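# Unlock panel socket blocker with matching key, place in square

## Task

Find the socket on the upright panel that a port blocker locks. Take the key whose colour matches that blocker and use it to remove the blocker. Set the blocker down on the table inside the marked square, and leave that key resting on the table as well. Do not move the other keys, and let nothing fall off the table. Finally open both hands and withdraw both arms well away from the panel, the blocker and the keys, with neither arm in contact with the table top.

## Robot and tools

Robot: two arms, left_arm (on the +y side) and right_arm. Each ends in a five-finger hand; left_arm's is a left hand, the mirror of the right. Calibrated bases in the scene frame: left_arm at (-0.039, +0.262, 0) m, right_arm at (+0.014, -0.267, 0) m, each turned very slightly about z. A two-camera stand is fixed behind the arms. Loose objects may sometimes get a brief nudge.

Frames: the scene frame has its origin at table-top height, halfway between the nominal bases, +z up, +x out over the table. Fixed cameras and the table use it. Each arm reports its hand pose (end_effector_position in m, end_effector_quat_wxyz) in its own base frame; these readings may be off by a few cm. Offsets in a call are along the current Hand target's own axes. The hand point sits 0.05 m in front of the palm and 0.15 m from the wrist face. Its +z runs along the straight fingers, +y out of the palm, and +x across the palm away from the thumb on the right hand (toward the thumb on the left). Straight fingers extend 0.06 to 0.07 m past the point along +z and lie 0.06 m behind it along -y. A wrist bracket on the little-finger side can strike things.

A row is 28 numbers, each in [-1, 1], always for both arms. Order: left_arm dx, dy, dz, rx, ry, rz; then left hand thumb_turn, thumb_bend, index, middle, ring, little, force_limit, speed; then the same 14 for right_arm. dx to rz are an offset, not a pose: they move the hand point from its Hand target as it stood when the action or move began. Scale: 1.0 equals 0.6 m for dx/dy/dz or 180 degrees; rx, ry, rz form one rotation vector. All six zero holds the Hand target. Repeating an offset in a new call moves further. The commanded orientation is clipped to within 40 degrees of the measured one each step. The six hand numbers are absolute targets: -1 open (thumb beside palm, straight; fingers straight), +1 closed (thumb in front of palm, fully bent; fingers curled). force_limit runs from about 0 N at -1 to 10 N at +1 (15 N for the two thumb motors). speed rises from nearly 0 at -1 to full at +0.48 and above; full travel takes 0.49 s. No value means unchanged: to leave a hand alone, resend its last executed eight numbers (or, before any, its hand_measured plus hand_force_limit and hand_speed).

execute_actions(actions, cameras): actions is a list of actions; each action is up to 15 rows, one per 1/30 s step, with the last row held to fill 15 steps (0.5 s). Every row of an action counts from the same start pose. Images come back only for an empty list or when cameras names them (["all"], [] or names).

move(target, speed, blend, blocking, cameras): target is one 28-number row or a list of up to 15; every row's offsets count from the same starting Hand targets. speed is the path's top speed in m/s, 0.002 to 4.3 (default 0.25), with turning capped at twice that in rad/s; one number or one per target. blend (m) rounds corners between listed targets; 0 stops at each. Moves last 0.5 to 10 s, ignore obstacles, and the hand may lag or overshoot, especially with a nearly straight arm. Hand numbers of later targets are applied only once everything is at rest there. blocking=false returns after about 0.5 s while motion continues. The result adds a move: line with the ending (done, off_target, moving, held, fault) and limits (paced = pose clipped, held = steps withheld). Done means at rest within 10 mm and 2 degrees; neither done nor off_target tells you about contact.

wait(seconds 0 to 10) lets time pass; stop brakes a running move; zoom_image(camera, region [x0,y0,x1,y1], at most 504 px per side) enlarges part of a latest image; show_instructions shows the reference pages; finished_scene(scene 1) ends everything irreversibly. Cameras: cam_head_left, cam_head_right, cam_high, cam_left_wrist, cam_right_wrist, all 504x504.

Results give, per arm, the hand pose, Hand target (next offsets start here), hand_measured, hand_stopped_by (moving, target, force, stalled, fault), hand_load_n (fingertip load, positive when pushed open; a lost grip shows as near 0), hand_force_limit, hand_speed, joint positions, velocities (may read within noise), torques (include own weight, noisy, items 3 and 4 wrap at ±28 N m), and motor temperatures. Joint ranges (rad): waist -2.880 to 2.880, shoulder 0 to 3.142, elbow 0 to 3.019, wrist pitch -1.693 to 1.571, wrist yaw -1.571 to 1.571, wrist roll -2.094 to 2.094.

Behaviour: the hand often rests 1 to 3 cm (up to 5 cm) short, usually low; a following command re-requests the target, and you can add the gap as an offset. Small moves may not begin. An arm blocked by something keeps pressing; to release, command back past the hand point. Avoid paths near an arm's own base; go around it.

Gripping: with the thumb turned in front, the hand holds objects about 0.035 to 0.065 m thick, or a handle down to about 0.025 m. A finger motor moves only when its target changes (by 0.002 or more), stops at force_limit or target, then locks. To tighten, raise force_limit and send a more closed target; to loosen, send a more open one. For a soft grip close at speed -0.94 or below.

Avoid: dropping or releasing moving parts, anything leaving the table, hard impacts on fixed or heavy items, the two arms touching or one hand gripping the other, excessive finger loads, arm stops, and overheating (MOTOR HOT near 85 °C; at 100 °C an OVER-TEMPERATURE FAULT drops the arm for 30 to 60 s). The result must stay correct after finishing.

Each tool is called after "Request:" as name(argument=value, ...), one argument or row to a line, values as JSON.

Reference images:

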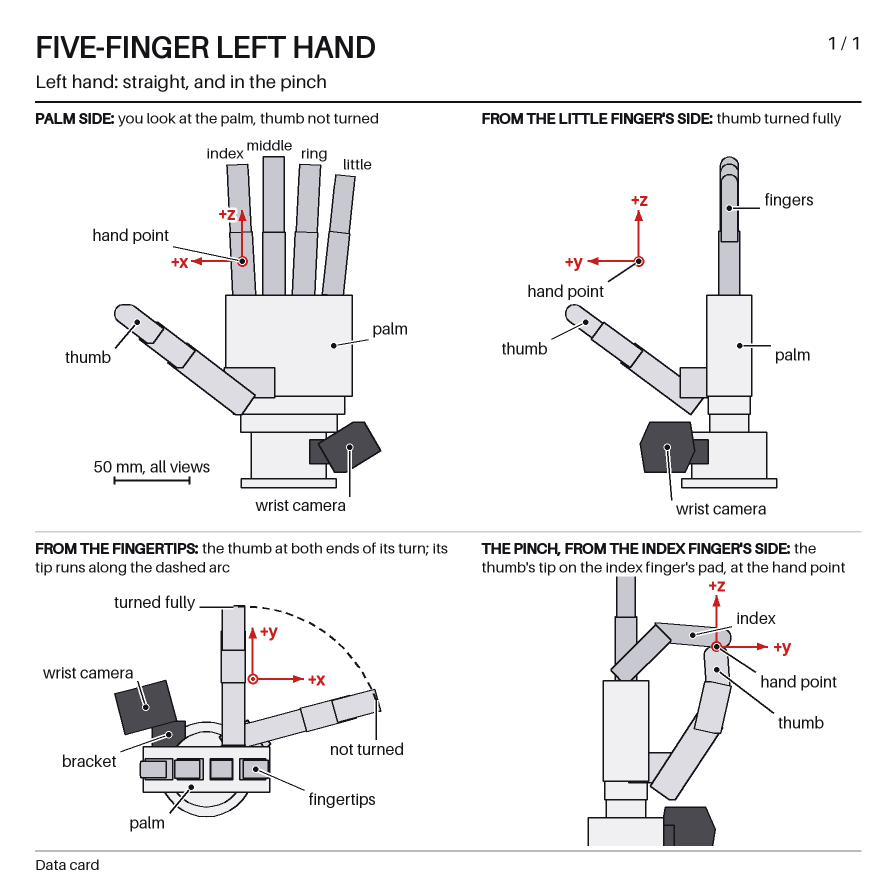

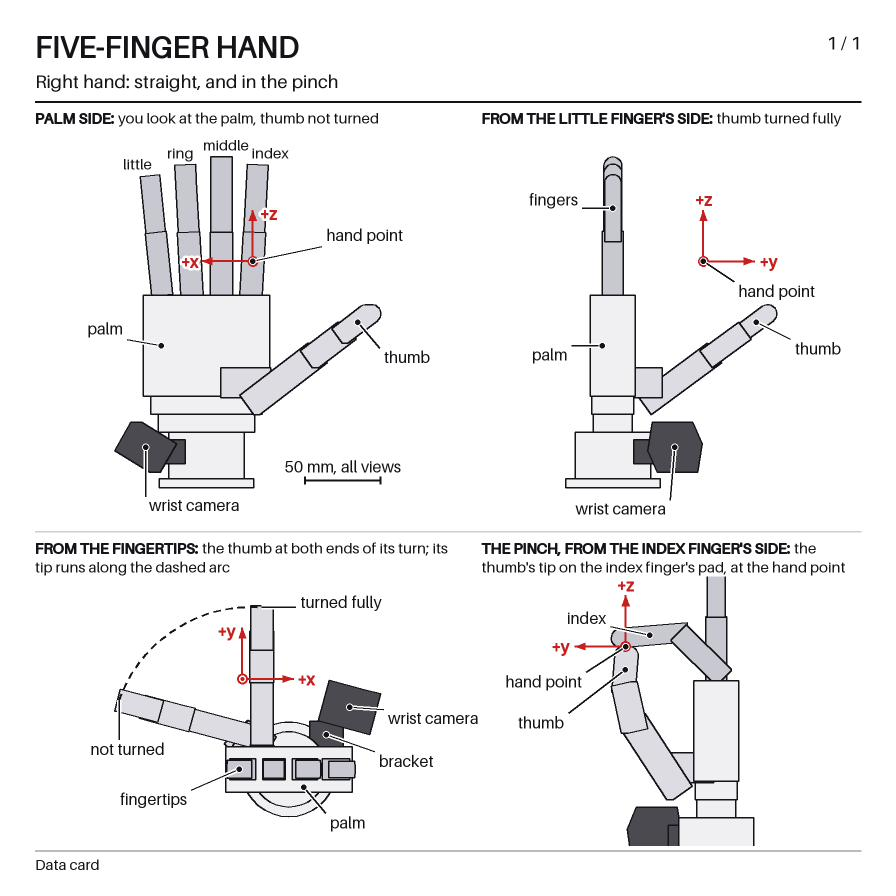

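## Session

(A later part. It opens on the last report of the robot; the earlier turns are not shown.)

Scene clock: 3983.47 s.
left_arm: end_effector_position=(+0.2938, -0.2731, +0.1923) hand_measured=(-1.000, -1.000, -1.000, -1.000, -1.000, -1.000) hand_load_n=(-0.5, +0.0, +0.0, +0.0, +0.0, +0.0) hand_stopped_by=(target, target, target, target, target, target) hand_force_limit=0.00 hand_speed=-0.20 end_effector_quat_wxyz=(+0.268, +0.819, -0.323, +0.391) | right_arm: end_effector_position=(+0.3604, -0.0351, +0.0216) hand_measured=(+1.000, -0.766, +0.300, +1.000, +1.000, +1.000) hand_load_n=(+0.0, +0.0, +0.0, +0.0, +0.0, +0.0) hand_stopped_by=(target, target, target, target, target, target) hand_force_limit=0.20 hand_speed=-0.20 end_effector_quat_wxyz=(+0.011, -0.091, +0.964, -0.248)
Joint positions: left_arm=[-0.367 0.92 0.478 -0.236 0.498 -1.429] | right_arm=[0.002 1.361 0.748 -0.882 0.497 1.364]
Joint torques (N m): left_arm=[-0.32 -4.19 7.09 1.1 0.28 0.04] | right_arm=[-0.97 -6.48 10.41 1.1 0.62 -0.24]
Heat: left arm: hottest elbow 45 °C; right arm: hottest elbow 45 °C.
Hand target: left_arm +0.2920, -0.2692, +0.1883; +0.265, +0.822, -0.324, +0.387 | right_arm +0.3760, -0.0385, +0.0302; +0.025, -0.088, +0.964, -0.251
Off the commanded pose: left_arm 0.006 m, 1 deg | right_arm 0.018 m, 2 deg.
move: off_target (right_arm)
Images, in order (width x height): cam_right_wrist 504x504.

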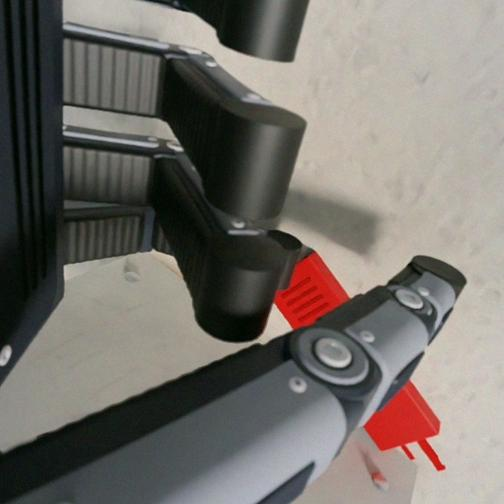

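Request:
move(
  target=[
    [0,0,0,0,0,0,-1,-1,-1,-1,-1,-1,0,-0.2,0.00364,-0.01717,0.00959,0,0,0,1.0,-0.765,0.3,1,1,1,0.2,-0.2],
    [0,0,0,0,0,0,-1,-1,-1,-1,-1,-1,0,-0.2,0.00533,-0.01202,0.01817,-0.00116,0.00546,-0.00305,1.0,-0.765,0.3,1,1,1,0.2,-0.2],
  ],
  speed=0.04,
  cameras=["cam_right_wrist"],
)

Scene clock: 3996.77 s.
left_arm: end_effector_position=(+0.2938, -0.2731, +0.1923) hand_measured=(-1.000, -1.000, -1.000, -1.000, -1.000, -1.000) hand_load_n=(+0.0, +0.0, +0.0, +0.0, +0.0, +0.0) hand_stopped_by=(target, target, target, target, target, target) hand_force_limit=0.00 hand_speed=-0.20 end_effector_quat_wxyz=(+0.268, +0.819, -0.323, +0.391) | right_arm: end_effector_position=(+0.3603, -0.0452, +0.0169) hand_measured=(+1.000, -0.766, +0.300, +1.000, +1.000, +1.000) hand_load_n=(+0.0, +0.0, +0.0, +0.5, +0.0, +0.0) hand_stopped_by=(target, target, target, target, target, target) hand_force_limit=0.20 hand_speed=-0.20 end_effector_quat_wxyz=(+0.005, -0.096, +0.964, -0.249)
Joint positions: left_arm=[-0.367 0.92 0.478 -0.236 0.498 -1.429] | right_arm=[-0.028 1.375 0.748 -0.863 0.497 1.324]
Joint torques (N m): left_arm=[-0.44 -4.25 7.09 1.13 0.28 0.05] | right_arm=[-2.26 -6.77 10.39 1.1 0.42 -0.21]
Heat: left arm: hottest elbow 45 °C; right arm: hottest elbow 44 °C.
Hand target: left_arm +0.2920, -0.2692, +0.1883; +0.265, +0.822, -0.324, +0.387 | right_arm +0.3750, -0.0505, +0.0242; +0.015, -0.091, +0.964, -0.250
Off the commanded pose: left_arm 0.006 m, 1 deg | right_arm 0.017 m, 1 deg.
move: off_target (right_arm)
Images, in order (width x height): cam_right_wrist 504x504.

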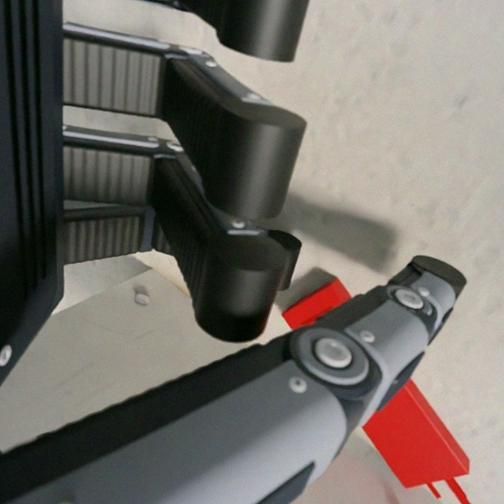

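Request:
execute_actions(
  actions=[],
  cameras=["cam_head_left","cam_right_wrist"],
)

Request:
zoom_image(
  camera="cam_head_left",
  region=[370, 210, 450, 290],
)

Request:
zoom_image(
  camera="cam_right_wrist",
  region=[220, 220, 500, 500],
)

Scene clock: 4001.87 s.
left_arm: end_effector_position=(+0.2938, -0.2731, +0.1923) hand_measured=(-1.000, -1.000, -1.000, -1.000, -1.000, -1.000) hand_load_n=(+0.0, +0.0, -0.5, +0.0, +0.0, +0.0) hand_stopped_by=(target, target, target, target, target, target) hand_force_limit=0.00 hand_speed=-0.20 end_effector_quat_wxyz=(+0.268, +0.819, -0.323, +0.391) | right_arm: end_effector_position=(+0.3603, -0.0452, +0.0169) hand_measured=(+1.000, -0.766, +0.300, +1.000, +1.000, +1.000) hand_load_n=(+0.0, +0.0, +0.0, +0.0, +0.0, +0.0) hand_stopped_by=(target, target, target, target, target, target) hand_force_limit=0.20 hand_speed=-0.20 end_effector_quat_wxyz=(+0.005, -0.096, +0.964, -0.249)
Joint positions: left_arm=[-0.367 0.92 0.478 -0.236 0.498 -1.429] | right_arm=[-0.028 1.375 0.748 -0.863 0.497 1.324]
Joint velocities: within noise
Joint torques (N m): left_arm=[-0.32 -4.25 7.1 1.11 0.28 0.05] | right_arm=[-1.03 -6.36 10.65 1.2 0.42 -0.18]
Motor temperatures (°C): left_arm=[24 27 45 23 25 21] | right_arm=[22 24 44 24 26 22]
Heat: left arm: hottest elbow 45 °C; right arm: hottest elbow 44 °C.
Hand target: left_arm +0.2920, -0.2692, +0.1883; +0.265, +0.822, -0.324, +0.387 | right_arm +0.3750, -0.0505, +0.0242; +0.015, -0.091, +0.964, -0.250
Off the commanded pose: left_arm 0.006 m, 1 deg | right_arm 0.017 m, 1 deg.
Images, in order (width x height): cam_head_left 504x504, cam_right_wrist 504x504.

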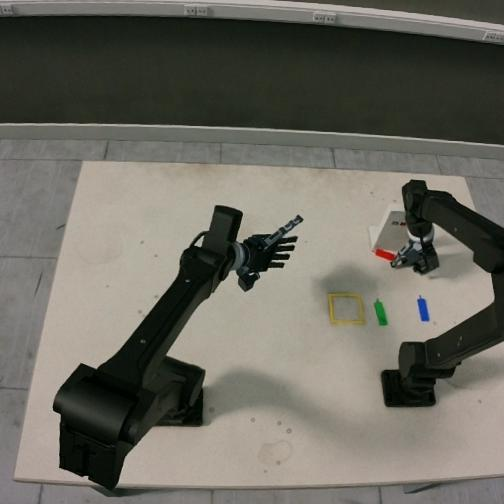

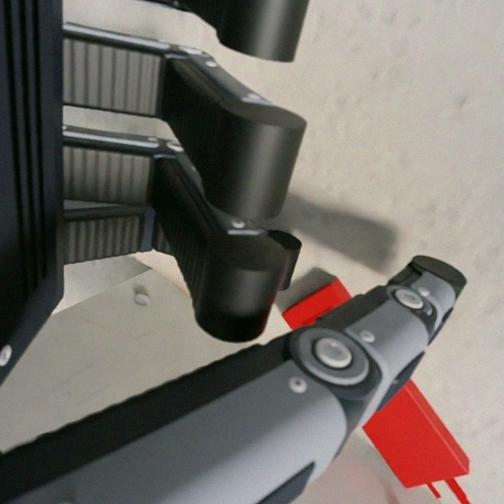

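Scaled by 6.300 from the camera's 504x504 image, which has a finer 720x720 frame.

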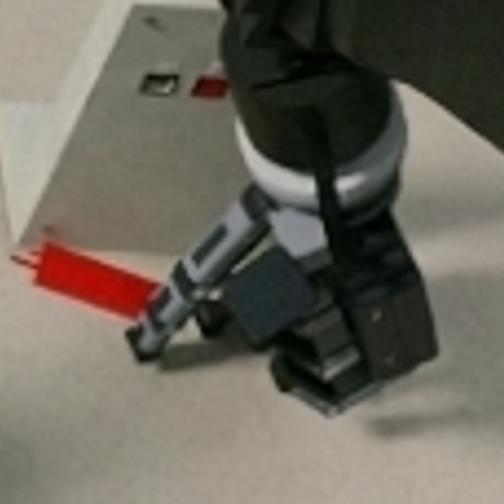

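Scaled by 1.800 from the camera's 504x504 image, which has a finer 720x720 frame.

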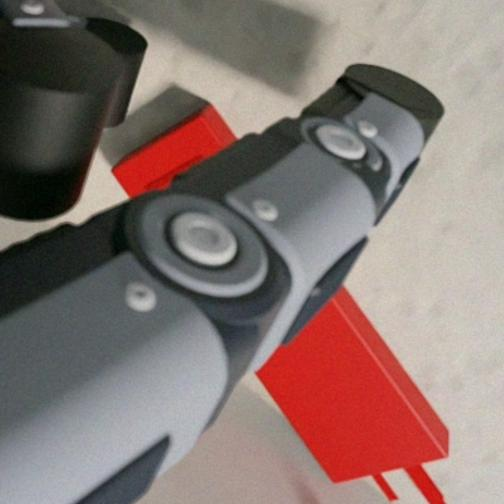

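Request:
move(
  target=[
    [0,0,0,0,0,0,-1,-1,-1,-1,-1,-1,0,-0.2,0,0,0,0,0,0,1.0,-0.765,0.55,1,1,1,0.2,0.2],
    [0,0,0,0,0,0,-1,-1,-1,-1,-1,-1,0,-0.2,-0.01093,0.05151,-0.02877,0,0,0,1.0,-0.765,0.55,1,1,1,0.2,0.2],
  ],
  speed=0.06,
  cameras=["cam_right_wrist","cam_head_left"],
)

Request:
zoom_image(
  camera="cam_right_wrist",
  region=[220, 220, 500, 500],
)

Scene clock: 4045.37 s.
left_arm: end_effector_position=(+0.2938, -0.2731, +0.1923) hand_measured=(-1.000, -1.000, -1.000, -1.000, -1.000, -1.000) hand_load_n=(+0.0, +0.0, -0.5, +0.0, +0.0, +0.0) hand_stopped_by=(target, target, target, target, target, target) hand_force_limit=0.00 hand_speed=-0.20 end_effector_quat_wxyz=(+0.268, +0.819, -0.323, +0.391) | right_arm: end_effector_position=(+0.3558, -0.0199, +0.0138) hand_measured=(+1.000, -0.766, +0.550, +1.000, +1.000, +1.000) hand_load_n=(+0.0, +0.0, +0.5, +0.0, +0.0, +0.0) hand_stopped_by=(target, target, target, target, target, target) hand_force_limit=0.20 hand_speed=0.20 end_effector_quat_wxyz=(+0.001, -0.093, +0.964, -0.248)
Joint positions: left_arm=[-0.367 0.92 0.478 -0.236 0.498 -1.429] | right_arm=[0.049 1.384 0.748 -0.908 0.5 1.421]
Joint torques (N m): left_arm=[-0.32 -4.19 7.12 1.1 0.27 0.04] | right_arm=[1.49 -6.07 11.44 0.42 0.64 0.03]
Heat: left arm: hottest elbow 45 °C; right arm: hottest elbow 43 °C.
Hand target: left_arm +0.2920, -0.2692, +0.1883; +0.265, +0.822, -0.324, +0.387 | right_arm +0.3749, -0.0145, +0.0242; +0.015, -0.091, +0.964, -0.250
Off the commanded pose: left_arm 0.006 m, 1 deg | right_arm 0.022 m, 2 deg.
move: off_target (right_arm)
Images, in order (width x height): cam_head_left 504x504, cam_right_wrist 504x504.

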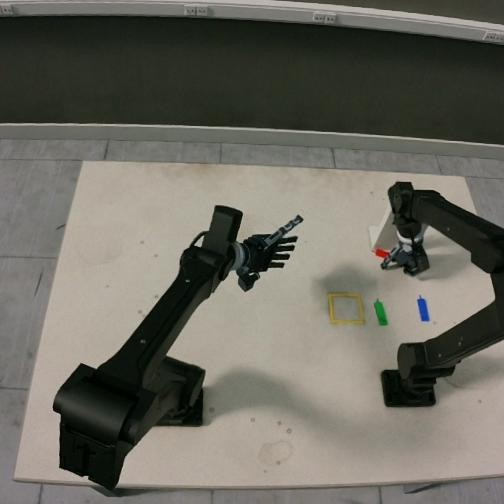

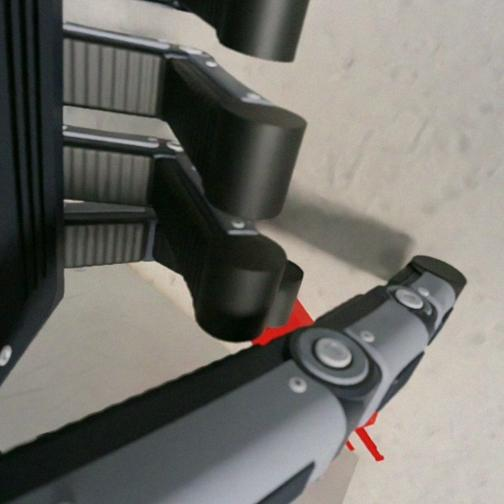

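Scaled by 1.800 from the camera's 504x504 image, which has a finer 720x720 frame.

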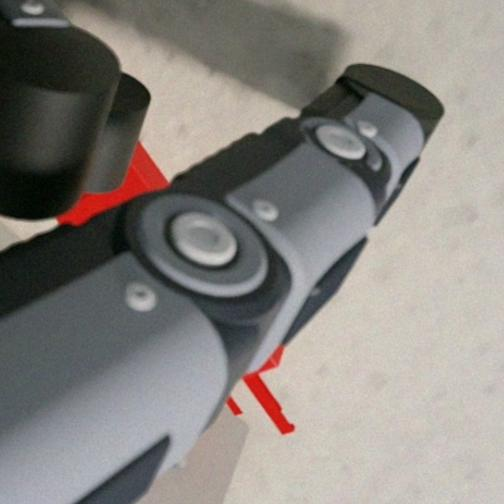

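Request:
execute_actions(
  actions=[
    [[0,0,0,0,0,0,-1,-1,-1,-1,-1,-1,0,-0.2,0,0,0,0,0,0,1.0,-0.765,0.48,1,1,1,0.2,-0.6]],
  ],
  cameras=["cam_right_wrist"],
)

Request:
zoom_image(
  camera="cam_right_wrist",
  region=[220, 220, 420, 420],
)

Scene clock: 4050.00 s.
left_arm: end_effector_position=(+0.2938, -0.2731, +0.1923) hand_measured=(-1.000, -1.000, -1.000, -1.000, -1.000, -1.000) hand_load_n=(+0.0, +0.0, +0.0, +0.0, +0.0, +0.0) hand_stopped_by=(target, target, target, target, target, target) hand_force_limit=0.00 hand_speed=-0.20 end_effector_quat_wxyz=(+0.268, +0.819, -0.323, +0.391) | right_arm: end_effector_position=(+0.3558, -0.0199, +0.0138) hand_measured=(+1.000, -0.766, +0.480, +1.000, +1.000, +1.000) hand_load_n=(+0.0, +0.0, +0.0, +0.5, +0.5, +0.0) hand_stopped_by=(target, target, target, target, target, target) hand_force_limit=0.20 hand_speed=-0.60 end_effector_quat_wxyz=(+0.001, -0.093, +0.964, -0.248)
Joint positions: left_arm=[-0.367 0.92 0.478 -0.236 0.498 -1.429] | right_arm=[0.049 1.384 0.748 -0.908 0.5 1.422]
Joint torques (N m): left_arm=[-0.38 -4.25 7.08 1.14 0.28 0.04] | right_arm=[1.79 -6.12 11.44 0.17 0.59 -0.06]
Heat: left arm: hottest elbow 45 °C; right arm: hottest elbow 43 °C.
Hand target: left_arm +0.2920, -0.2692, +0.1883; +0.265, +0.822, -0.324, +0.387 | right_arm +0.3749, -0.0145, +0.0242; +0.015, -0.091, +0.964, -0.250
Off the commanded pose: left_arm 0.006 m, 1 deg | right_arm 0.022 m, 2 deg.
Images, in order (width x height): cam_right_wrist 504x504.

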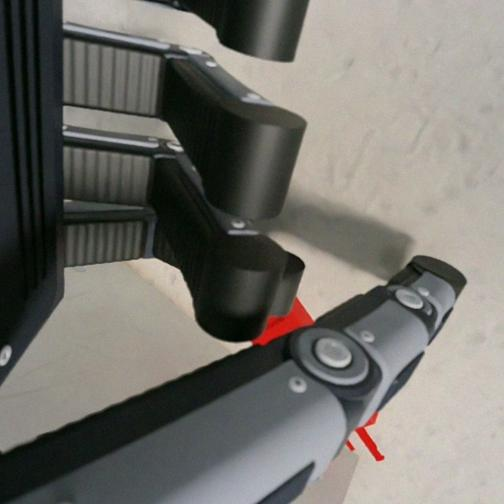

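Scaled by 2.520 from the camera's 504x504 image, which has a finer 720x720 frame.

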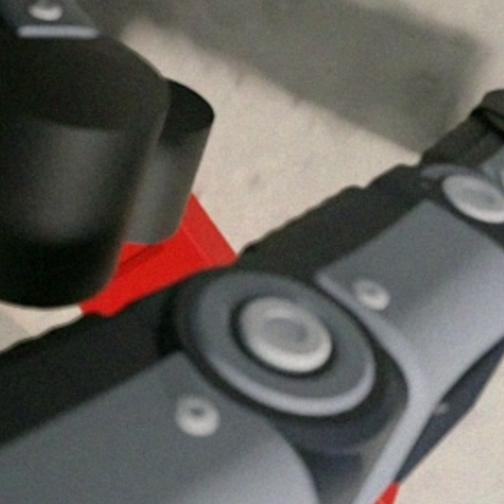

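Request:
execute_actions(
  actions=[
    [[0,0,0,0,0,0,-1,-1,-1,-1,-1,-1,0,-0.2,0,0,0,0,0,0,1.0,-0.765,0.43,1,1,1,0.2,-0.6]],
  ],
  cameras=["cam_right_wrist"],
)

Request:
zoom_image(
  camera="cam_right_wrist",
  region=[220, 220, 420, 420],
)

Scene clock: 4054.43 s.
left_arm: end_effector_position=(+0.2938, -0.2731, +0.1923) hand_measured=(-1.000, -1.000, -1.000, -1.000, -1.000, -1.000) hand_load_n=(+0.0, +0.0, +0.0, +0.0, +0.0, +0.0) hand_stopped_by=(target, target, target, target, target, target) hand_force_limit=0.00 hand_speed=-0.20 end_effector_quat_wxyz=(+0.268, +0.819, -0.323, +0.391) | right_arm: end_effector_position=(+0.3558, -0.0199, +0.0138) hand_measured=(+1.000, -0.766, +0.430, +1.000, +1.000, +1.000) hand_load_n=(+0.0, +0.0, +0.0, +0.5, +0.0, +0.5) hand_stopped_by=(target, target, target, target, target, target) hand_force_limit=0.20 hand_speed=-0.60 end_effector_quat_wxyz=(+0.001, -0.093, +0.964, -0.248)
Joint positions: left_arm=[-0.367 0.92 0.478 -0.236 0.498 -1.429] | right_arm=[0.049 1.384 0.748 -0.908 0.5 1.422]
Joint torques (N m): left_arm=[-0.32 -4.25 7.08 1.13 0.28 0.05] | right_arm=[1.49 -5.66 11.6 0.18 0.55 0.04]
Heat: left arm: hottest elbow 45 °C; right arm: hottest elbow 43 °C.
Hand target: left_arm +0.2920, -0.2692, +0.1883; +0.265, +0.822, -0.324, +0.387 | right_arm +0.3749, -0.0145, +0.0242; +0.015, -0.091, +0.964, -0.250
Off the commanded pose: left_arm 0.006 m, 1 deg | right_arm 0.022 m, 2 deg.
Images, in order (width x height): cam_right_wrist 504x504.

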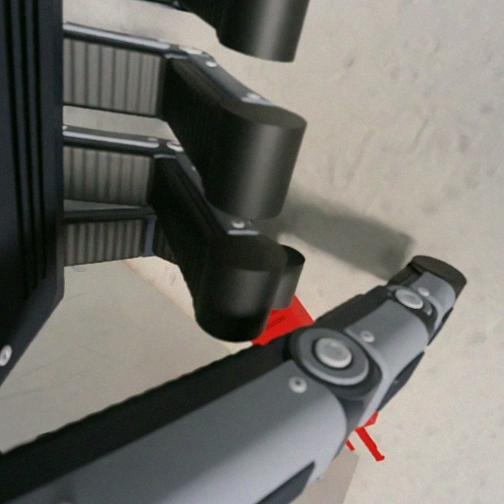

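Scaled by 2.520 from the camera's 504x504 image, which has a finer 720x720 frame.

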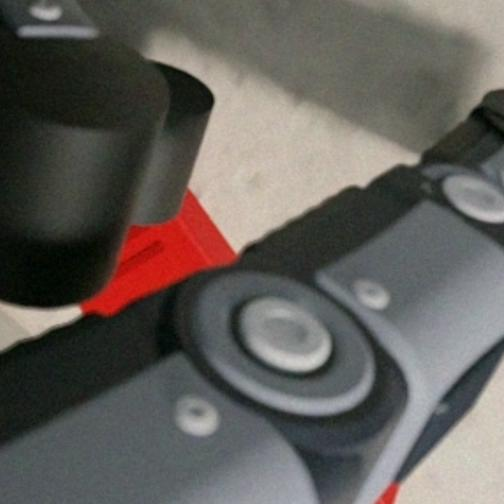

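Request:
execute_actions(
  actions=[
    [[0,0,0,0,0,0,-1,-1,-1,-1,-1,-1,0,-0.2,0,0,0,0,0,0,1.0,-0.765,0.39,1,1,1,0.2,-0.6]],
  ],
  cameras=["cam_right_wrist"],
)

Request:
zoom_image(
  camera="cam_right_wrist",
  region=[240, 240, 340, 340],
)

Scene clock: 4057.70 s.
left_arm: end_effector_position=(+0.2938, -0.2731, +0.1923) hand_measured=(-1.000, -1.000, -1.000, -1.000, -1.000, -1.000) hand_load_n=(+0.0, +0.0, +0.0, -0.5, +0.0, +0.0) hand_stopped_by=(target, target, target, target, target, target) hand_force_limit=0.00 hand_speed=-0.20 end_effector_quat_wxyz=(+0.268, +0.819, -0.323, +0.391) | right_arm: end_effector_position=(+0.3585, -0.0198, +0.0157) hand_measured=(+1.000, -0.766, +0.390, +1.000, +1.000, +1.000) hand_load_n=(+0.0, +0.0, -0.5, +0.0, +0.0, +0.5) hand_stopped_by=(target, target, target, target, target, target) hand_force_limit=0.20 hand_speed=-0.60 end_effector_quat_wxyz=(+0.002, -0.092, +0.964, -0.248)
Joint positions: left_arm=[-0.367 0.92 0.478 -0.236 0.498 -1.429] | right_arm=[0.05 1.385 0.755 -0.91 0.501 1.423]
Joint torques (N m): left_arm=[-0.26 -4.25 7.1 1.13 0.28 0.05] | right_arm=[0.79 -7.12 11.03 0.55 0.56 0.02]
Heat: left arm: hottest elbow 45 °C; right arm: hottest elbow 43 °C.
Hand target: left_arm +0.2920, -0.2692, +0.1883; +0.265, +0.822, -0.324, +0.387 | right_arm +0.3749, -0.0146, +0.0242; +0.015, -0.091, +0.964, -0.250
Off the commanded pose: left_arm 0.006 m, 1 deg | right_arm 0.019 m, 1 deg.
Images, in order (width x height): cam_right_wrist 504x504.

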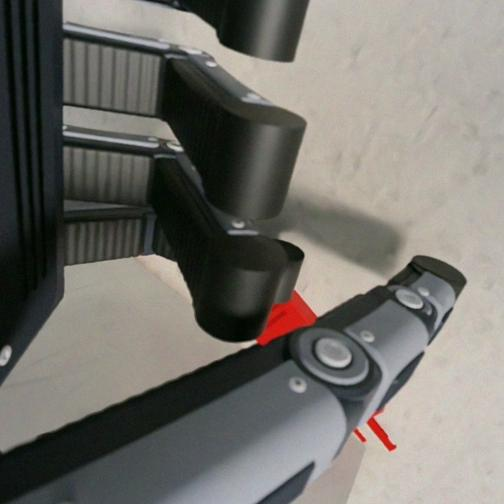

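Scaled by 5.040 from the camera's 504x504 image, which has a finer 720x720 frame.

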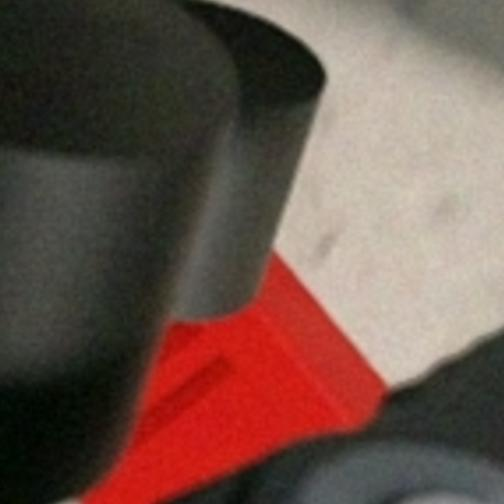

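Request:
move(
  target=[0,0,0,0,0,0,-1,-1,-1,-1,-1,-1,0,-0.2,0.02068,0.00272,-0.00302,-0.00349,0.0164,-0.00915,1.0,-0.765,0.39,1,1,1,0.2,-0.6],
  speed=0.03,
  cameras=["cam_right_wrist","cam_head_left"],
)

Request:
zoom_image(
  camera="cam_head_left",
  region=[370, 210, 450, 290],
)

Scene clock: 4065.97 s.
left_arm: end_effector_position=(+0.2938, -0.2731, +0.1923) hand_measured=(-1.000, -1.000, -1.000, -1.000, -1.000, -1.000) hand_load_n=(+0.0, +0.0, +0.0, +0.0, +0.0, +0.0) hand_stopped_by=(target, target, target, target, target, target) hand_force_limit=0.00 hand_speed=-0.20 end_effector_quat_wxyz=(+0.268, +0.819, -0.323, +0.391) | right_arm: end_effector_position=(+0.3429, -0.0206, +0.0150) hand_measured=(+1.000, -0.766, +0.390, +1.000, +1.000, +1.000) hand_load_n=(+0.0, +0.0, +0.0, +0.0, +0.0, +0.0) hand_stopped_by=(target, target, target, target, target, target) hand_force_limit=0.20 hand_speed=-0.60 end_effector_quat_wxyz=(-0.028, -0.099, +0.964, -0.247)
Joint positions: left_arm=[-0.367 0.92 0.478 -0.236 0.498 -1.429] | right_arm=[0.05 1.389 0.76 -0.976 0.501 1.424]
Joint torques (N m): left_arm=[-0.44 -4.19 7.09 1.13 0.28 0.04] | right_arm=[1.2 -6.83 11.63 0.27 0.38 -0.01]
Heat: left arm: hottest elbow 45 °C; right arm: hottest elbow 44 °C.
Hand target: left_arm +0.2920, -0.2692, +0.1883; +0.265, +0.822, -0.324, +0.387 | right_arm +0.3624, -0.0146, +0.0253; -0.014, -0.098, +0.964, -0.247
Off the commanded pose: left_arm 0.006 m, 1 deg | right_arm 0.023 m, 2 deg.
move: off_target (right_arm)
Images, in order (width x height): cam_head_left 504x504, cam_right_wrist 504x504.

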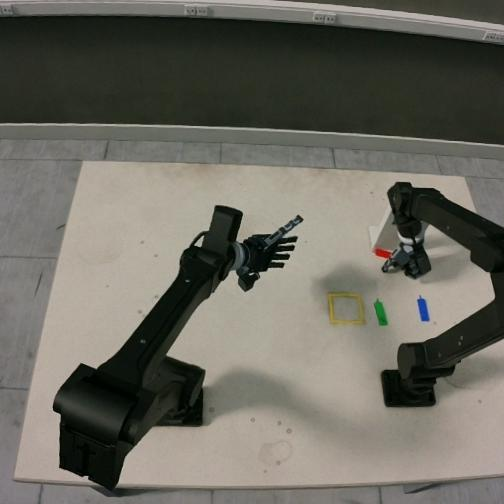

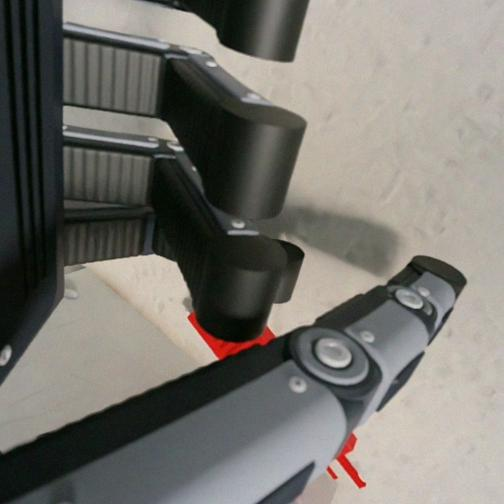

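Scaled by 6.300 from the camera's 504x504 image, which has a finer 720x720 frame.

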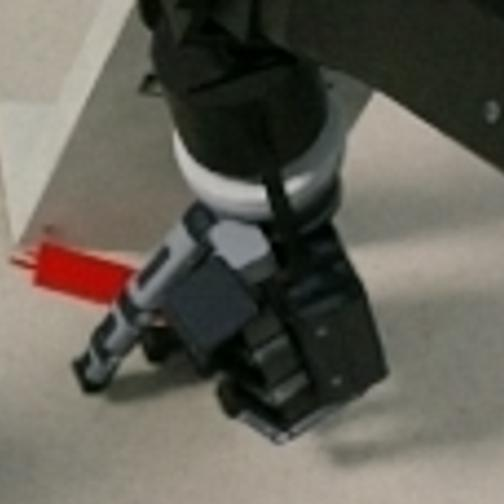

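Request:
move(
  target=[
    [0,0,0,0,0,0,-1,-1,-1,-1,-1,-1,0,-0.2,0.01259,-0.0594,0.03313,0,0,0,1.0,-0.765,0.6,1,1,1,0.2,0.3],
    [0,0,0,0,0,0,-1,-1,-1,-1,-1,-1,0,-0.2,-0.01118,-0.06578,0.03072,0.00406,-0.01913,0.01067,1.0,-0.765,0.3,1,1,1,0.2,0.3],
  ],
  speed=0.08,
  cameras=["cam_right_wrist"],
)

Request:
zoom_image(
  camera="cam_right_wrist",
  region=[220, 220, 500, 500],
)

Scene clock: 4081.57 s.
left_arm: end_effector_position=(+0.2938, -0.2731, +0.1923) hand_measured=(-1.000, -1.000, -1.000, -1.000, -1.000, -1.000) hand_load_n=(+0.0, +0.0, +0.0, +0.0, +0.0, +0.0) hand_stopped_by=(target, target, target, target, target, target) hand_force_limit=0.00 hand_speed=-0.20 end_effector_quat_wxyz=(+0.268, +0.819, -0.323, +0.391) | right_arm: end_effector_position=(+0.3652, -0.0505, +0.0166) hand_measured=(+1.000, -0.766, +0.300, +1.000, +1.000, +1.000) hand_load_n=(+0.0, +0.0, +0.5, +0.0, +0.0, +0.0) hand_stopped_by=(target, target, target, target, target, target) hand_force_limit=0.20 hand_speed=0.30 end_effector_quat_wxyz=(+0.004, -0.096, +0.964, -0.248)
Joint positions: left_arm=[-0.367 0.92 0.478 -0.236 0.498 -1.429] | right_arm=[-0.044 1.389 0.76 -0.855 0.495 1.306]
Joint torques (N m): left_arm=[-0.44 -4.19 7.12 1.13 0.28 0.05] | right_arm=[-1.14 -8 9.62 0.92 0.4 -0.23]
Heat: left arm: hottest elbow 45 °C; right arm: hottest elbow 45 °C.
Hand target: left_arm +0.2920, -0.2692, +0.1883; +0.265, +0.822, -0.324, +0.387 | right_arm +0.3771, -0.0559, +0.0273; +0.020, -0.090, +0.964, -0.250
Off the commanded pose: left_arm 0.006 m, 1 deg | right_arm 0.017 m, 2 deg.
move: off_target (right_arm); target 2's new numbers were sent with right_arm's hand 0.017 m and 2 deg from that target
Images, in order (width x height): cam_right_wrist 504x504.

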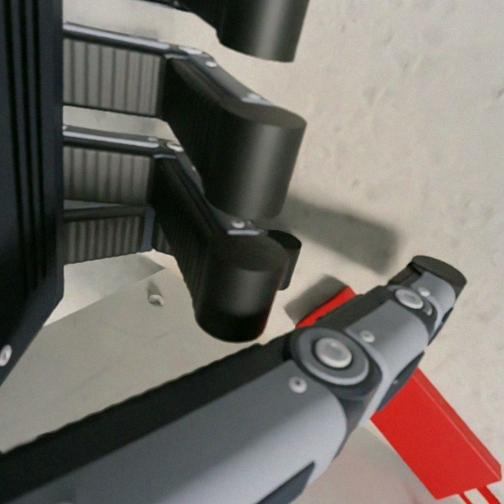

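Scaled by 1.800 from the camera's 504x504 image, which has a finer 720x720 frame.

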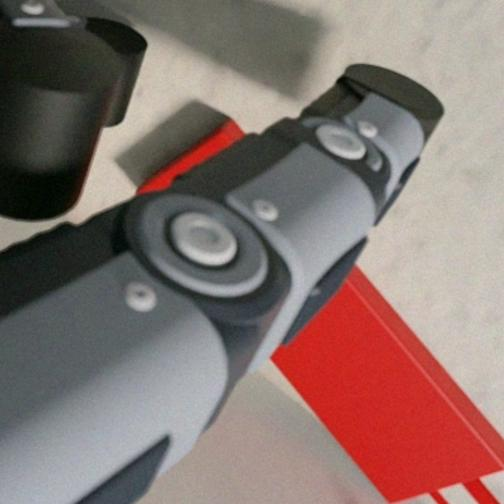

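Request:
move(
  target=[
    [0,0,0,0,0,0,-1,-1,-1,-1,-1,-1,0,-0.2,0.01376,0.00326,0.00058,-0.00234,0.01093,-0.00609,1.0,-0.765,0.3,1,1,1,0.2,0.3],
    [0,0,0,0,0,0,-1,-1,-1,-1,-1,-1,0,-0.2,0.01064,0.05743,-0.02991,-0.00374,0.0175,-0.00975,1.0,-0.765,0.3,1,1,1,0.2,0.3],
  ],
  speed=0.04,
  cameras=["cam_right_wrist","cam_head_left"],
)

Request:
zoom_image(
  camera="cam_head_left",
  region=[360, 210, 440, 290],
)

Request:
zoom_image(
  camera="cam_right_wrist",
  region=[220, 220, 500, 500],
)

Scene clock: 4110.53 s.
left_arm: end_effector_position=(+0.2938, -0.2731, +0.1923) hand_measured=(-1.000, -1.000, -1.000, -1.000, -1.000, -1.000) hand_load_n=(+0.0, +0.0, +0.0, +0.0, +0.0, +0.0) hand_stopped_by=(target, target, target, target, target, target) hand_force_limit=0.00 hand_speed=-0.20 end_effector_quat_wxyz=(+0.268, +0.819, -0.323, +0.391) | right_arm: end_effector_position=(+0.3455, -0.0262, +0.0154) hand_measured=(+1.000, -0.766, +0.300, +1.000, +1.000, +1.000) hand_load_n=(+0.0, +0.0, -0.5, +0.5, +0.0, +0.0) hand_stopped_by=(target, target, target, target, target, target) hand_force_limit=0.20 hand_speed=0.30 end_effector_quat_wxyz=(-0.026, -0.097, +0.964, -0.247)
Joint positions: left_arm=[-0.367 0.92 0.478 -0.236 0.498 -1.429] | right_arm=[0.033 1.389 0.762 -0.964 0.502 1.409]
Joint torques (N m): left_arm=[-0.26 -4.31 7.1 1.11 0.29 0.05] | right_arm=[2.14 -6.36 11.1 0.28 0.36 -0.06]
Heat: left arm: hottest elbow 44 °C; right arm: hottest elbow 44 °C.
Hand target: left_arm +0.2920, -0.2692, +0.1883; +0.265, +0.822, -0.324, +0.387 | right_arm +0.3637, -0.0189, +0.0263; -0.011, -0.098, +0.964, -0.247
Off the commanded pose: left_arm 0.006 m, 1 deg | right_arm 0.022 m, 2 deg.
move: off_target (right_arm)
Images, in order (width x height): cam_head_left 504x504, cam_right_wrist 504x504.

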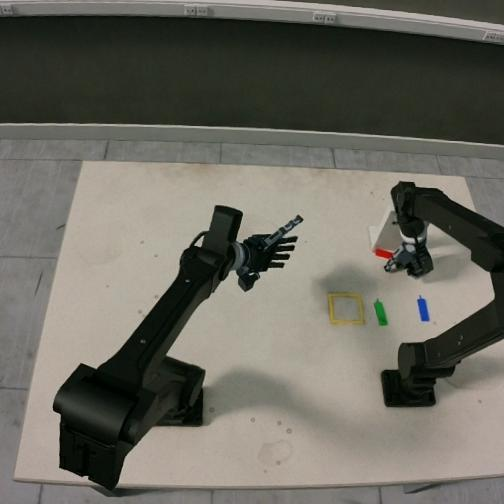

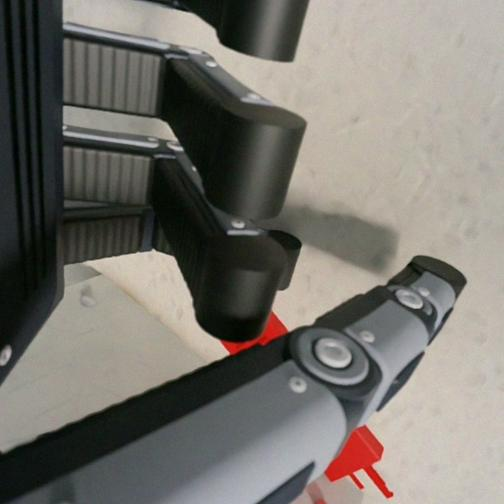

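Scaled by 6.300 from the camera's 504x504 image, which has a finer 720x720 frame.

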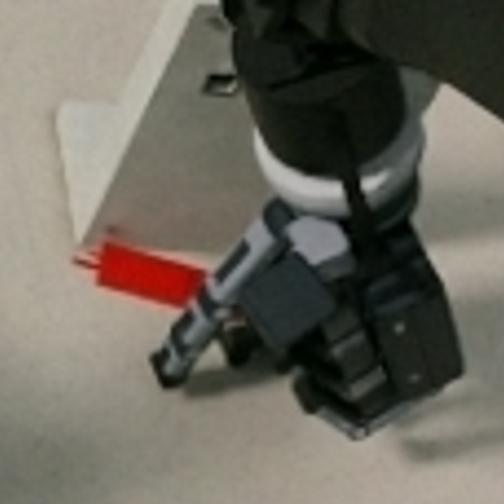

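Scaled by 1.800 from the camera's 504x504 image, which has a finer 720x720 frame.

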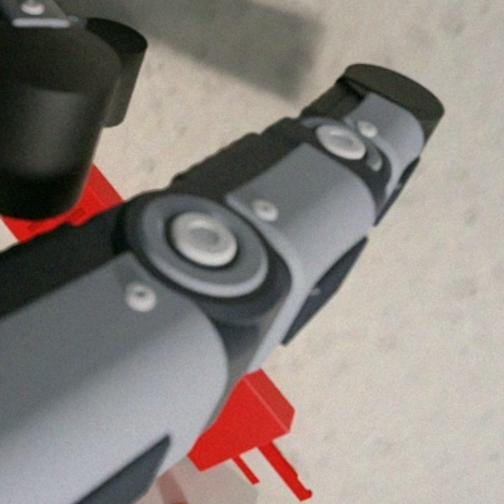

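Request:
move(
  target=[0,0,0,0,0,0,-1,-1,-1,-1,-1,-1,0,-0.2,0.01011,-0.05537,0.03000,0.00058,-0.00273,0.00153,1.0,-0.765,0.3,1,1,1,0.2,0.3],
  speed=0.08,
  cameras=["cam_right_wrist"],
)

Scene clock: 4120.37 s.
left_arm: end_effector_position=(+0.2938, -0.2731, +0.1923) hand_measured=(-1.000, -1.000, -1.000, -1.000, -1.000, -1.000) hand_load_n=(+0.0, +0.0, +0.0, +0.0, +0.0, +0.0) hand_stopped_by=(target, target, target, target, target, target) hand_force_limit=0.00 hand_speed=-0.20 end_effector_quat_wxyz=(+0.268, +0.819, -0.323, +0.391) | right_arm: end_effector_position=(+0.3499, -0.0500, +0.0153) hand_measured=(+1.000, -0.766, +0.300, +1.000, +1.000, +1.000) hand_load_n=(+0.0, +0.0, -3.0, +0.0, +0.0, +0.0) hand_stopped_by=(target, target, target, target, target, target) hand_force_limit=0.20 hand_speed=0.30 end_effector_quat_wxyz=(-0.023, -0.105, +0.964, -0.245)
Joint positions: left_arm=[-0.367 0.92 0.478 -0.236 0.498 -1.429] | right_arm=[-0.044 1.389 0.762 -0.912 0.496 1.302]
Joint torques (N m): left_arm=[-0.44 -4.19 7.13 1.13 0.29 0.05] | right_arm=[-1.2 -7.71 10.04 0.98 0.49 -0.12]
Heat: left arm: hottest elbow 44 °C; right arm: hottest elbow 45 °C.
Hand target: left_arm +0.2920, -0.2692, +0.1883; +0.265, +0.822, -0.324, +0.387 | right_arm +0.3648, -0.0571, +0.0267; -0.006, -0.096, +0.964, -0.247
Off the commanded pose: left_arm 0.006 m, 1 deg | right_arm 0.020 m, 2 deg.
move: off_target (right_arm)
Images, in order (width x height): cam_right_wrist 504x504.

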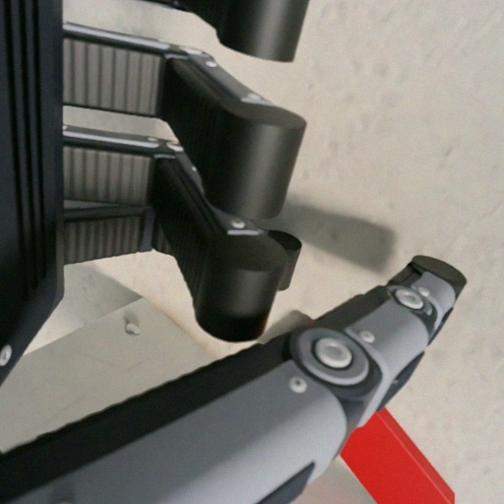

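Request:
move(
  target=[0,0,0,0,0,0,-1,-1,-1,-1,-1,-1,0,-0.2,-0.00882,0.03327,-0.0205,0.00023,-0.00109,0.00061,1.0,-0.765,0.33,1,1,1,0.2,0.3],
  speed=0.05,
  cameras=["cam_right_wrist"],
)

Request:
zoom_image(
  camera="cam_right_wrist",
  region=[220, 220, 500, 500],
)

Scene clock: 4129.23 s.
left_arm: end_effector_position=(+0.2938, -0.2731, +0.1923) hand_measured=(-1.000, -1.000, -1.000, -1.000, -1.000, -1.000) hand_load_n=(+0.0, +0.0, -0.5, +0.0, +0.0, +0.0) hand_stopped_by=(target, target, target, target, target, target) hand_force_limit=0.00 hand_speed=-0.20 end_effector_quat_wxyz=(+0.268, +0.819, -0.323, +0.391) | right_arm: end_effector_position=(+0.3497, -0.0375, +0.0153) hand_measured=(+1.000, -0.766, +0.330, +1.000, +1.000, +1.000) hand_load_n=(+0.0, +0.0, +0.0, +0.0, +0.5, +0.0) hand_stopped_by=(target, target, target, target, target, target) hand_force_limit=0.20 hand_speed=0.30 end_effector_quat_wxyz=(-0.021, -0.099, +0.964, -0.245)
Joint positions: left_arm=[-0.367 0.92 0.478 -0.236 0.498 -1.429] | right_arm=[-0.006 1.389 0.762 -0.932 0.497 1.358]
Joint torques (N m): left_arm=[-0.44 -4.13 7.06 1.13 0.28 0.05] | right_arm=[1.85 -7.82 10.73 0.34 0.59 0.06]
Heat: left arm: hottest elbow 44 °C; right arm: hottest elbow 45 °C.
Hand target: left_arm +0.2920, -0.2692, +0.1883; +0.265, +0.822, -0.324, +0.387 | right_arm +0.3657, -0.0332, +0.0276; -0.004, -0.096, +0.964, -0.248
Off the commanded pose: left_arm 0.006 m, 1 deg | right_arm 0.021 m, 2 deg.
move: off_target (right_arm)
Images, in order (width x height): cam_right_wrist 504x504.

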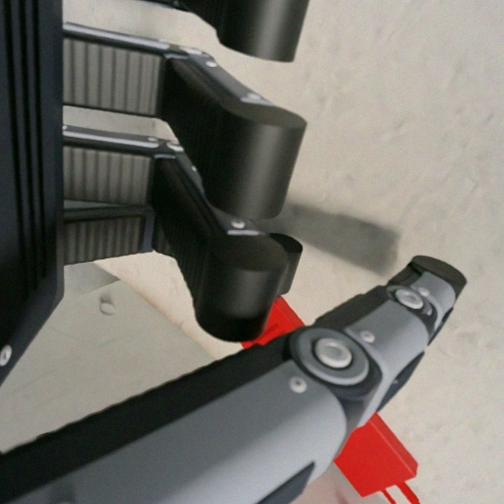

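Scaled by 1.800 from the camera's 504x504 image, which has a finer 720x720 frame.

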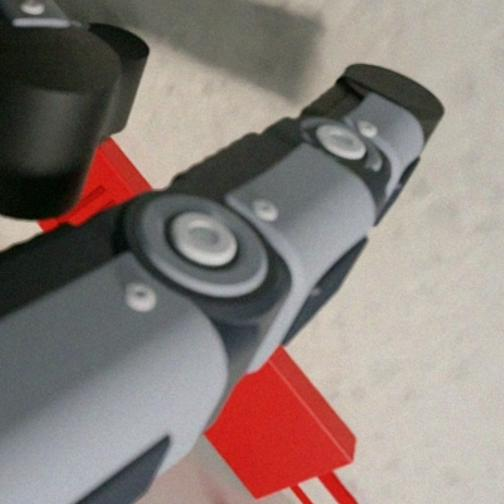

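Request:
move(
  target=[
    [0,0,0,0,0,0,-1,-1,-1,-1,-1,-1,0,-0.2,0.0065,-0.03048,0.017,0,0,0,1.0,-0.765,0.33,1,1,1,0.2,0.3],
    [0,0,0,0,0,0,-1,-1,-1,-1,-1,-1,0,-0.2,-0.00327,-0.03275,0.01667,0.00128,-0.00601,0.00335,1.0,-0.765,0.33,1,1,1,0.2,0.3],
    [0,0,0,0,0,0,-1,-1,-1,-1,-1,-1,0,-0.2,-0.01552,0.01673,-0.01105,0.00128,-0.00601,0.00335,1.0,-0.765,0.33,1,1,1,0.2,0.3],
  ],
  speed=0.05,
  cameras=["cam_right_wrist","cam_head_left"],
)

Request:
zoom_image(
  camera="cam_head_left",
  region=[360, 210, 440, 290],
)

Request:
zoom_image(
  camera="cam_right_wrist",
  region=[220, 220, 500, 500],
)

Scene clock: 4141.23 s.
left_arm: end_effector_position=(+0.2938, -0.2731, +0.1923) hand_measured=(-1.000, -1.000, -1.000, -1.000, -1.000, -1.000) hand_load_n=(+0.0, +0.0, +0.0, +0.0, +0.0, +0.0) hand_stopped_by=(target, target, target, target, target, target) hand_force_limit=0.00 hand_speed=-0.20 end_effector_quat_wxyz=(+0.268, +0.819, -0.323, +0.391) | right_arm: end_effector_position=(+0.3541, -0.0249, +0.0158) hand_measured=(+1.000, -0.766, +0.330, +1.000, +1.000, +1.000) hand_load_n=(+0.0, +0.0, +0.0, +0.0, +0.0, +0.0) hand_stopped_by=(target, target, target, target, target, target) hand_force_limit=0.20 hand_speed=0.30 end_effector_quat_wxyz=(-0.011, -0.096, +0.964, -0.246)
Joint positions: left_arm=[-0.367 0.92 0.478 -0.236 0.498 -1.429] | right_arm=[0.033 1.389 0.762 -0.931 0.498 1.403]
Joint torques (N m): left_arm=[-0.44 -4.25 7.1 1.14 0.27 0.05] | right_arm=[1.32 -7.71 11.03 0.39 0.58 0.08]
Heat: left arm: hottest elbow 44 °C; right arm: hottest elbow 45 °C.
Hand target: left_arm +0.2920, -0.2692, +0.1883; +0.265, +0.822, -0.324, +0.387 | right_arm +0.3727, -0.0198, +0.0281; +0.006, -0.093, +0.964, -0.249
Off the commanded pose: left_arm 0.006 m, 1 deg | right_arm 0.023 m, 2 deg.
move: off_target (right_arm)
Images, in order (width x height): cam_head_left 504x504, cam_right_wrist 504x504.

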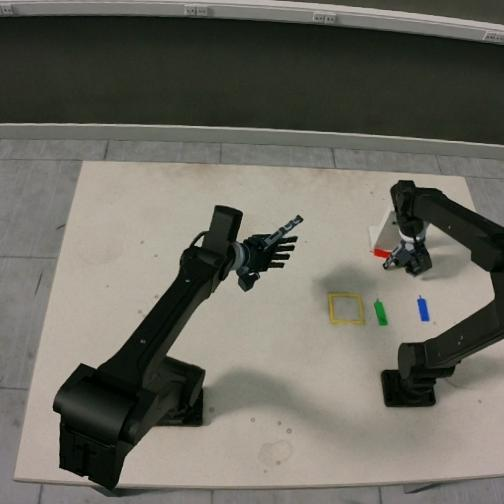

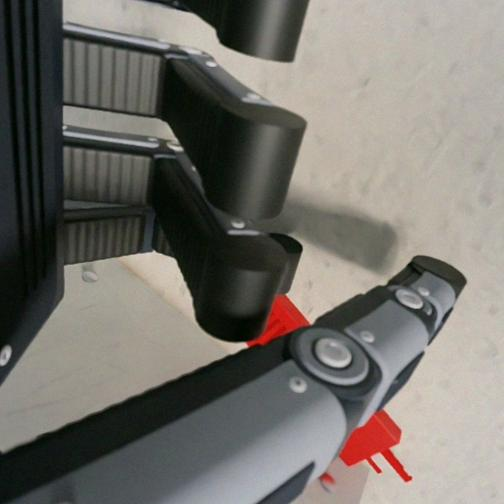

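Scaled by 6.300 from the camera's 504x504 image, which has a finer 720x720 frame.

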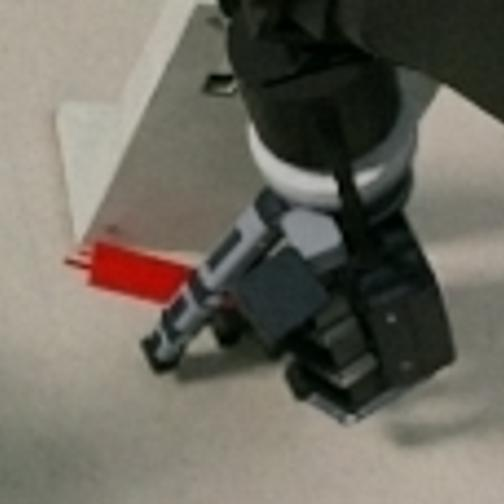

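Scaled by 1.800 from the camera's 504x504 image, which has a finer 720x720 frame.

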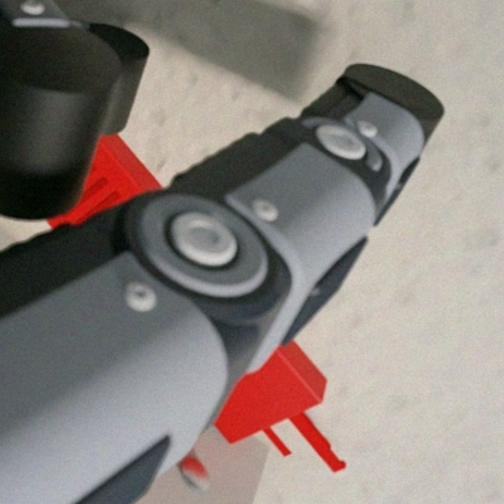

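Request:
move(
  target=[
    [0,0,0,0,0,0,-1,-1,-1,-1,-1,-1,0,-0.2,0.01054,-0.04966,0.0277,0,0,0,1.0,-0.765,0.33,1,1,1,0.2,0.3],
    [0,0,0,0,0,0,-1,-1,-1,-1,-1,-1,0,-0.2,0.00565,-0.05078,0.02755,0.0007,-0.00328,0.00183,1.0,-0.765,0.33,1,1,1,0.2,0.3],
  ],
  speed=0.06,
  cameras=["cam_right_wrist"],
)

Request:
zoom_image(
  camera="cam_right_wrist",
  region=[220, 220, 500, 500],
)

Scene clock: 4153.53 s.
left_arm: end_effector_position=(+0.2938, -0.2731, +0.1923) hand_measured=(-1.000, -1.000, -1.000, -1.000, -1.000, -1.000) hand_load_n=(+0.0, +0.0, +0.0, +0.0, +0.0, +0.0) hand_stopped_by=(target, target, target, target, target, target) hand_force_limit=0.00 hand_speed=-0.20 end_effector_quat_wxyz=(+0.268, +0.819, -0.323, +0.391) | right_arm: end_effector_position=(+0.3595, -0.0490, +0.0162) hand_measured=(+1.000, -0.766, +0.330, +1.000, +1.000, +1.000) hand_load_n=(+0.0, +0.0, +0.0, +0.0, +0.5, +0.0) hand_stopped_by=(target, target, target, target, target, target) hand_force_limit=0.20 hand_speed=0.30 end_effector_quat_wxyz=(-0.006, -0.099, +0.964, -0.247)
Joint positions: left_arm=[-0.367 0.92 0.478 -0.236 0.498 -1.429] | right_arm=[-0.039 1.389 0.762 -0.88 0.497 1.312]
Joint torques (N m): left_arm=[-0.44 -4.19 7.09 1.1 0.28 0.05] | right_arm=[-2.2 -8.82 10.14 1.14 0.38 -0.21]
Heat: left arm: hottest elbow 44 °C; right arm: hottest elbow 46 °C.
Hand target: left_arm +0.2920, -0.2692, +0.1883; +0.265, +0.822, -0.324, +0.387 | right_arm +0.3757, -0.0545, +0.0284; +0.012, -0.092, +0.964, -0.249
Off the commanded pose: left_arm 0.006 m, 1 deg | right_arm 0.021 m, 2 deg.
move: off_target (right_arm)
Images, in order (width x height): cam_right_wrist 504x504.

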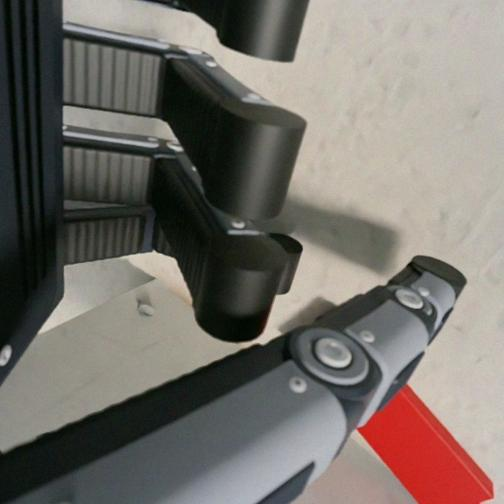

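Scaled by 1.800 from the camera's 504x504 image, which has a finer 720x720 frame.

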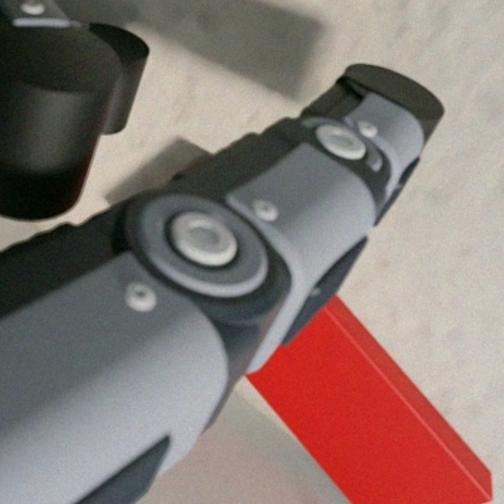

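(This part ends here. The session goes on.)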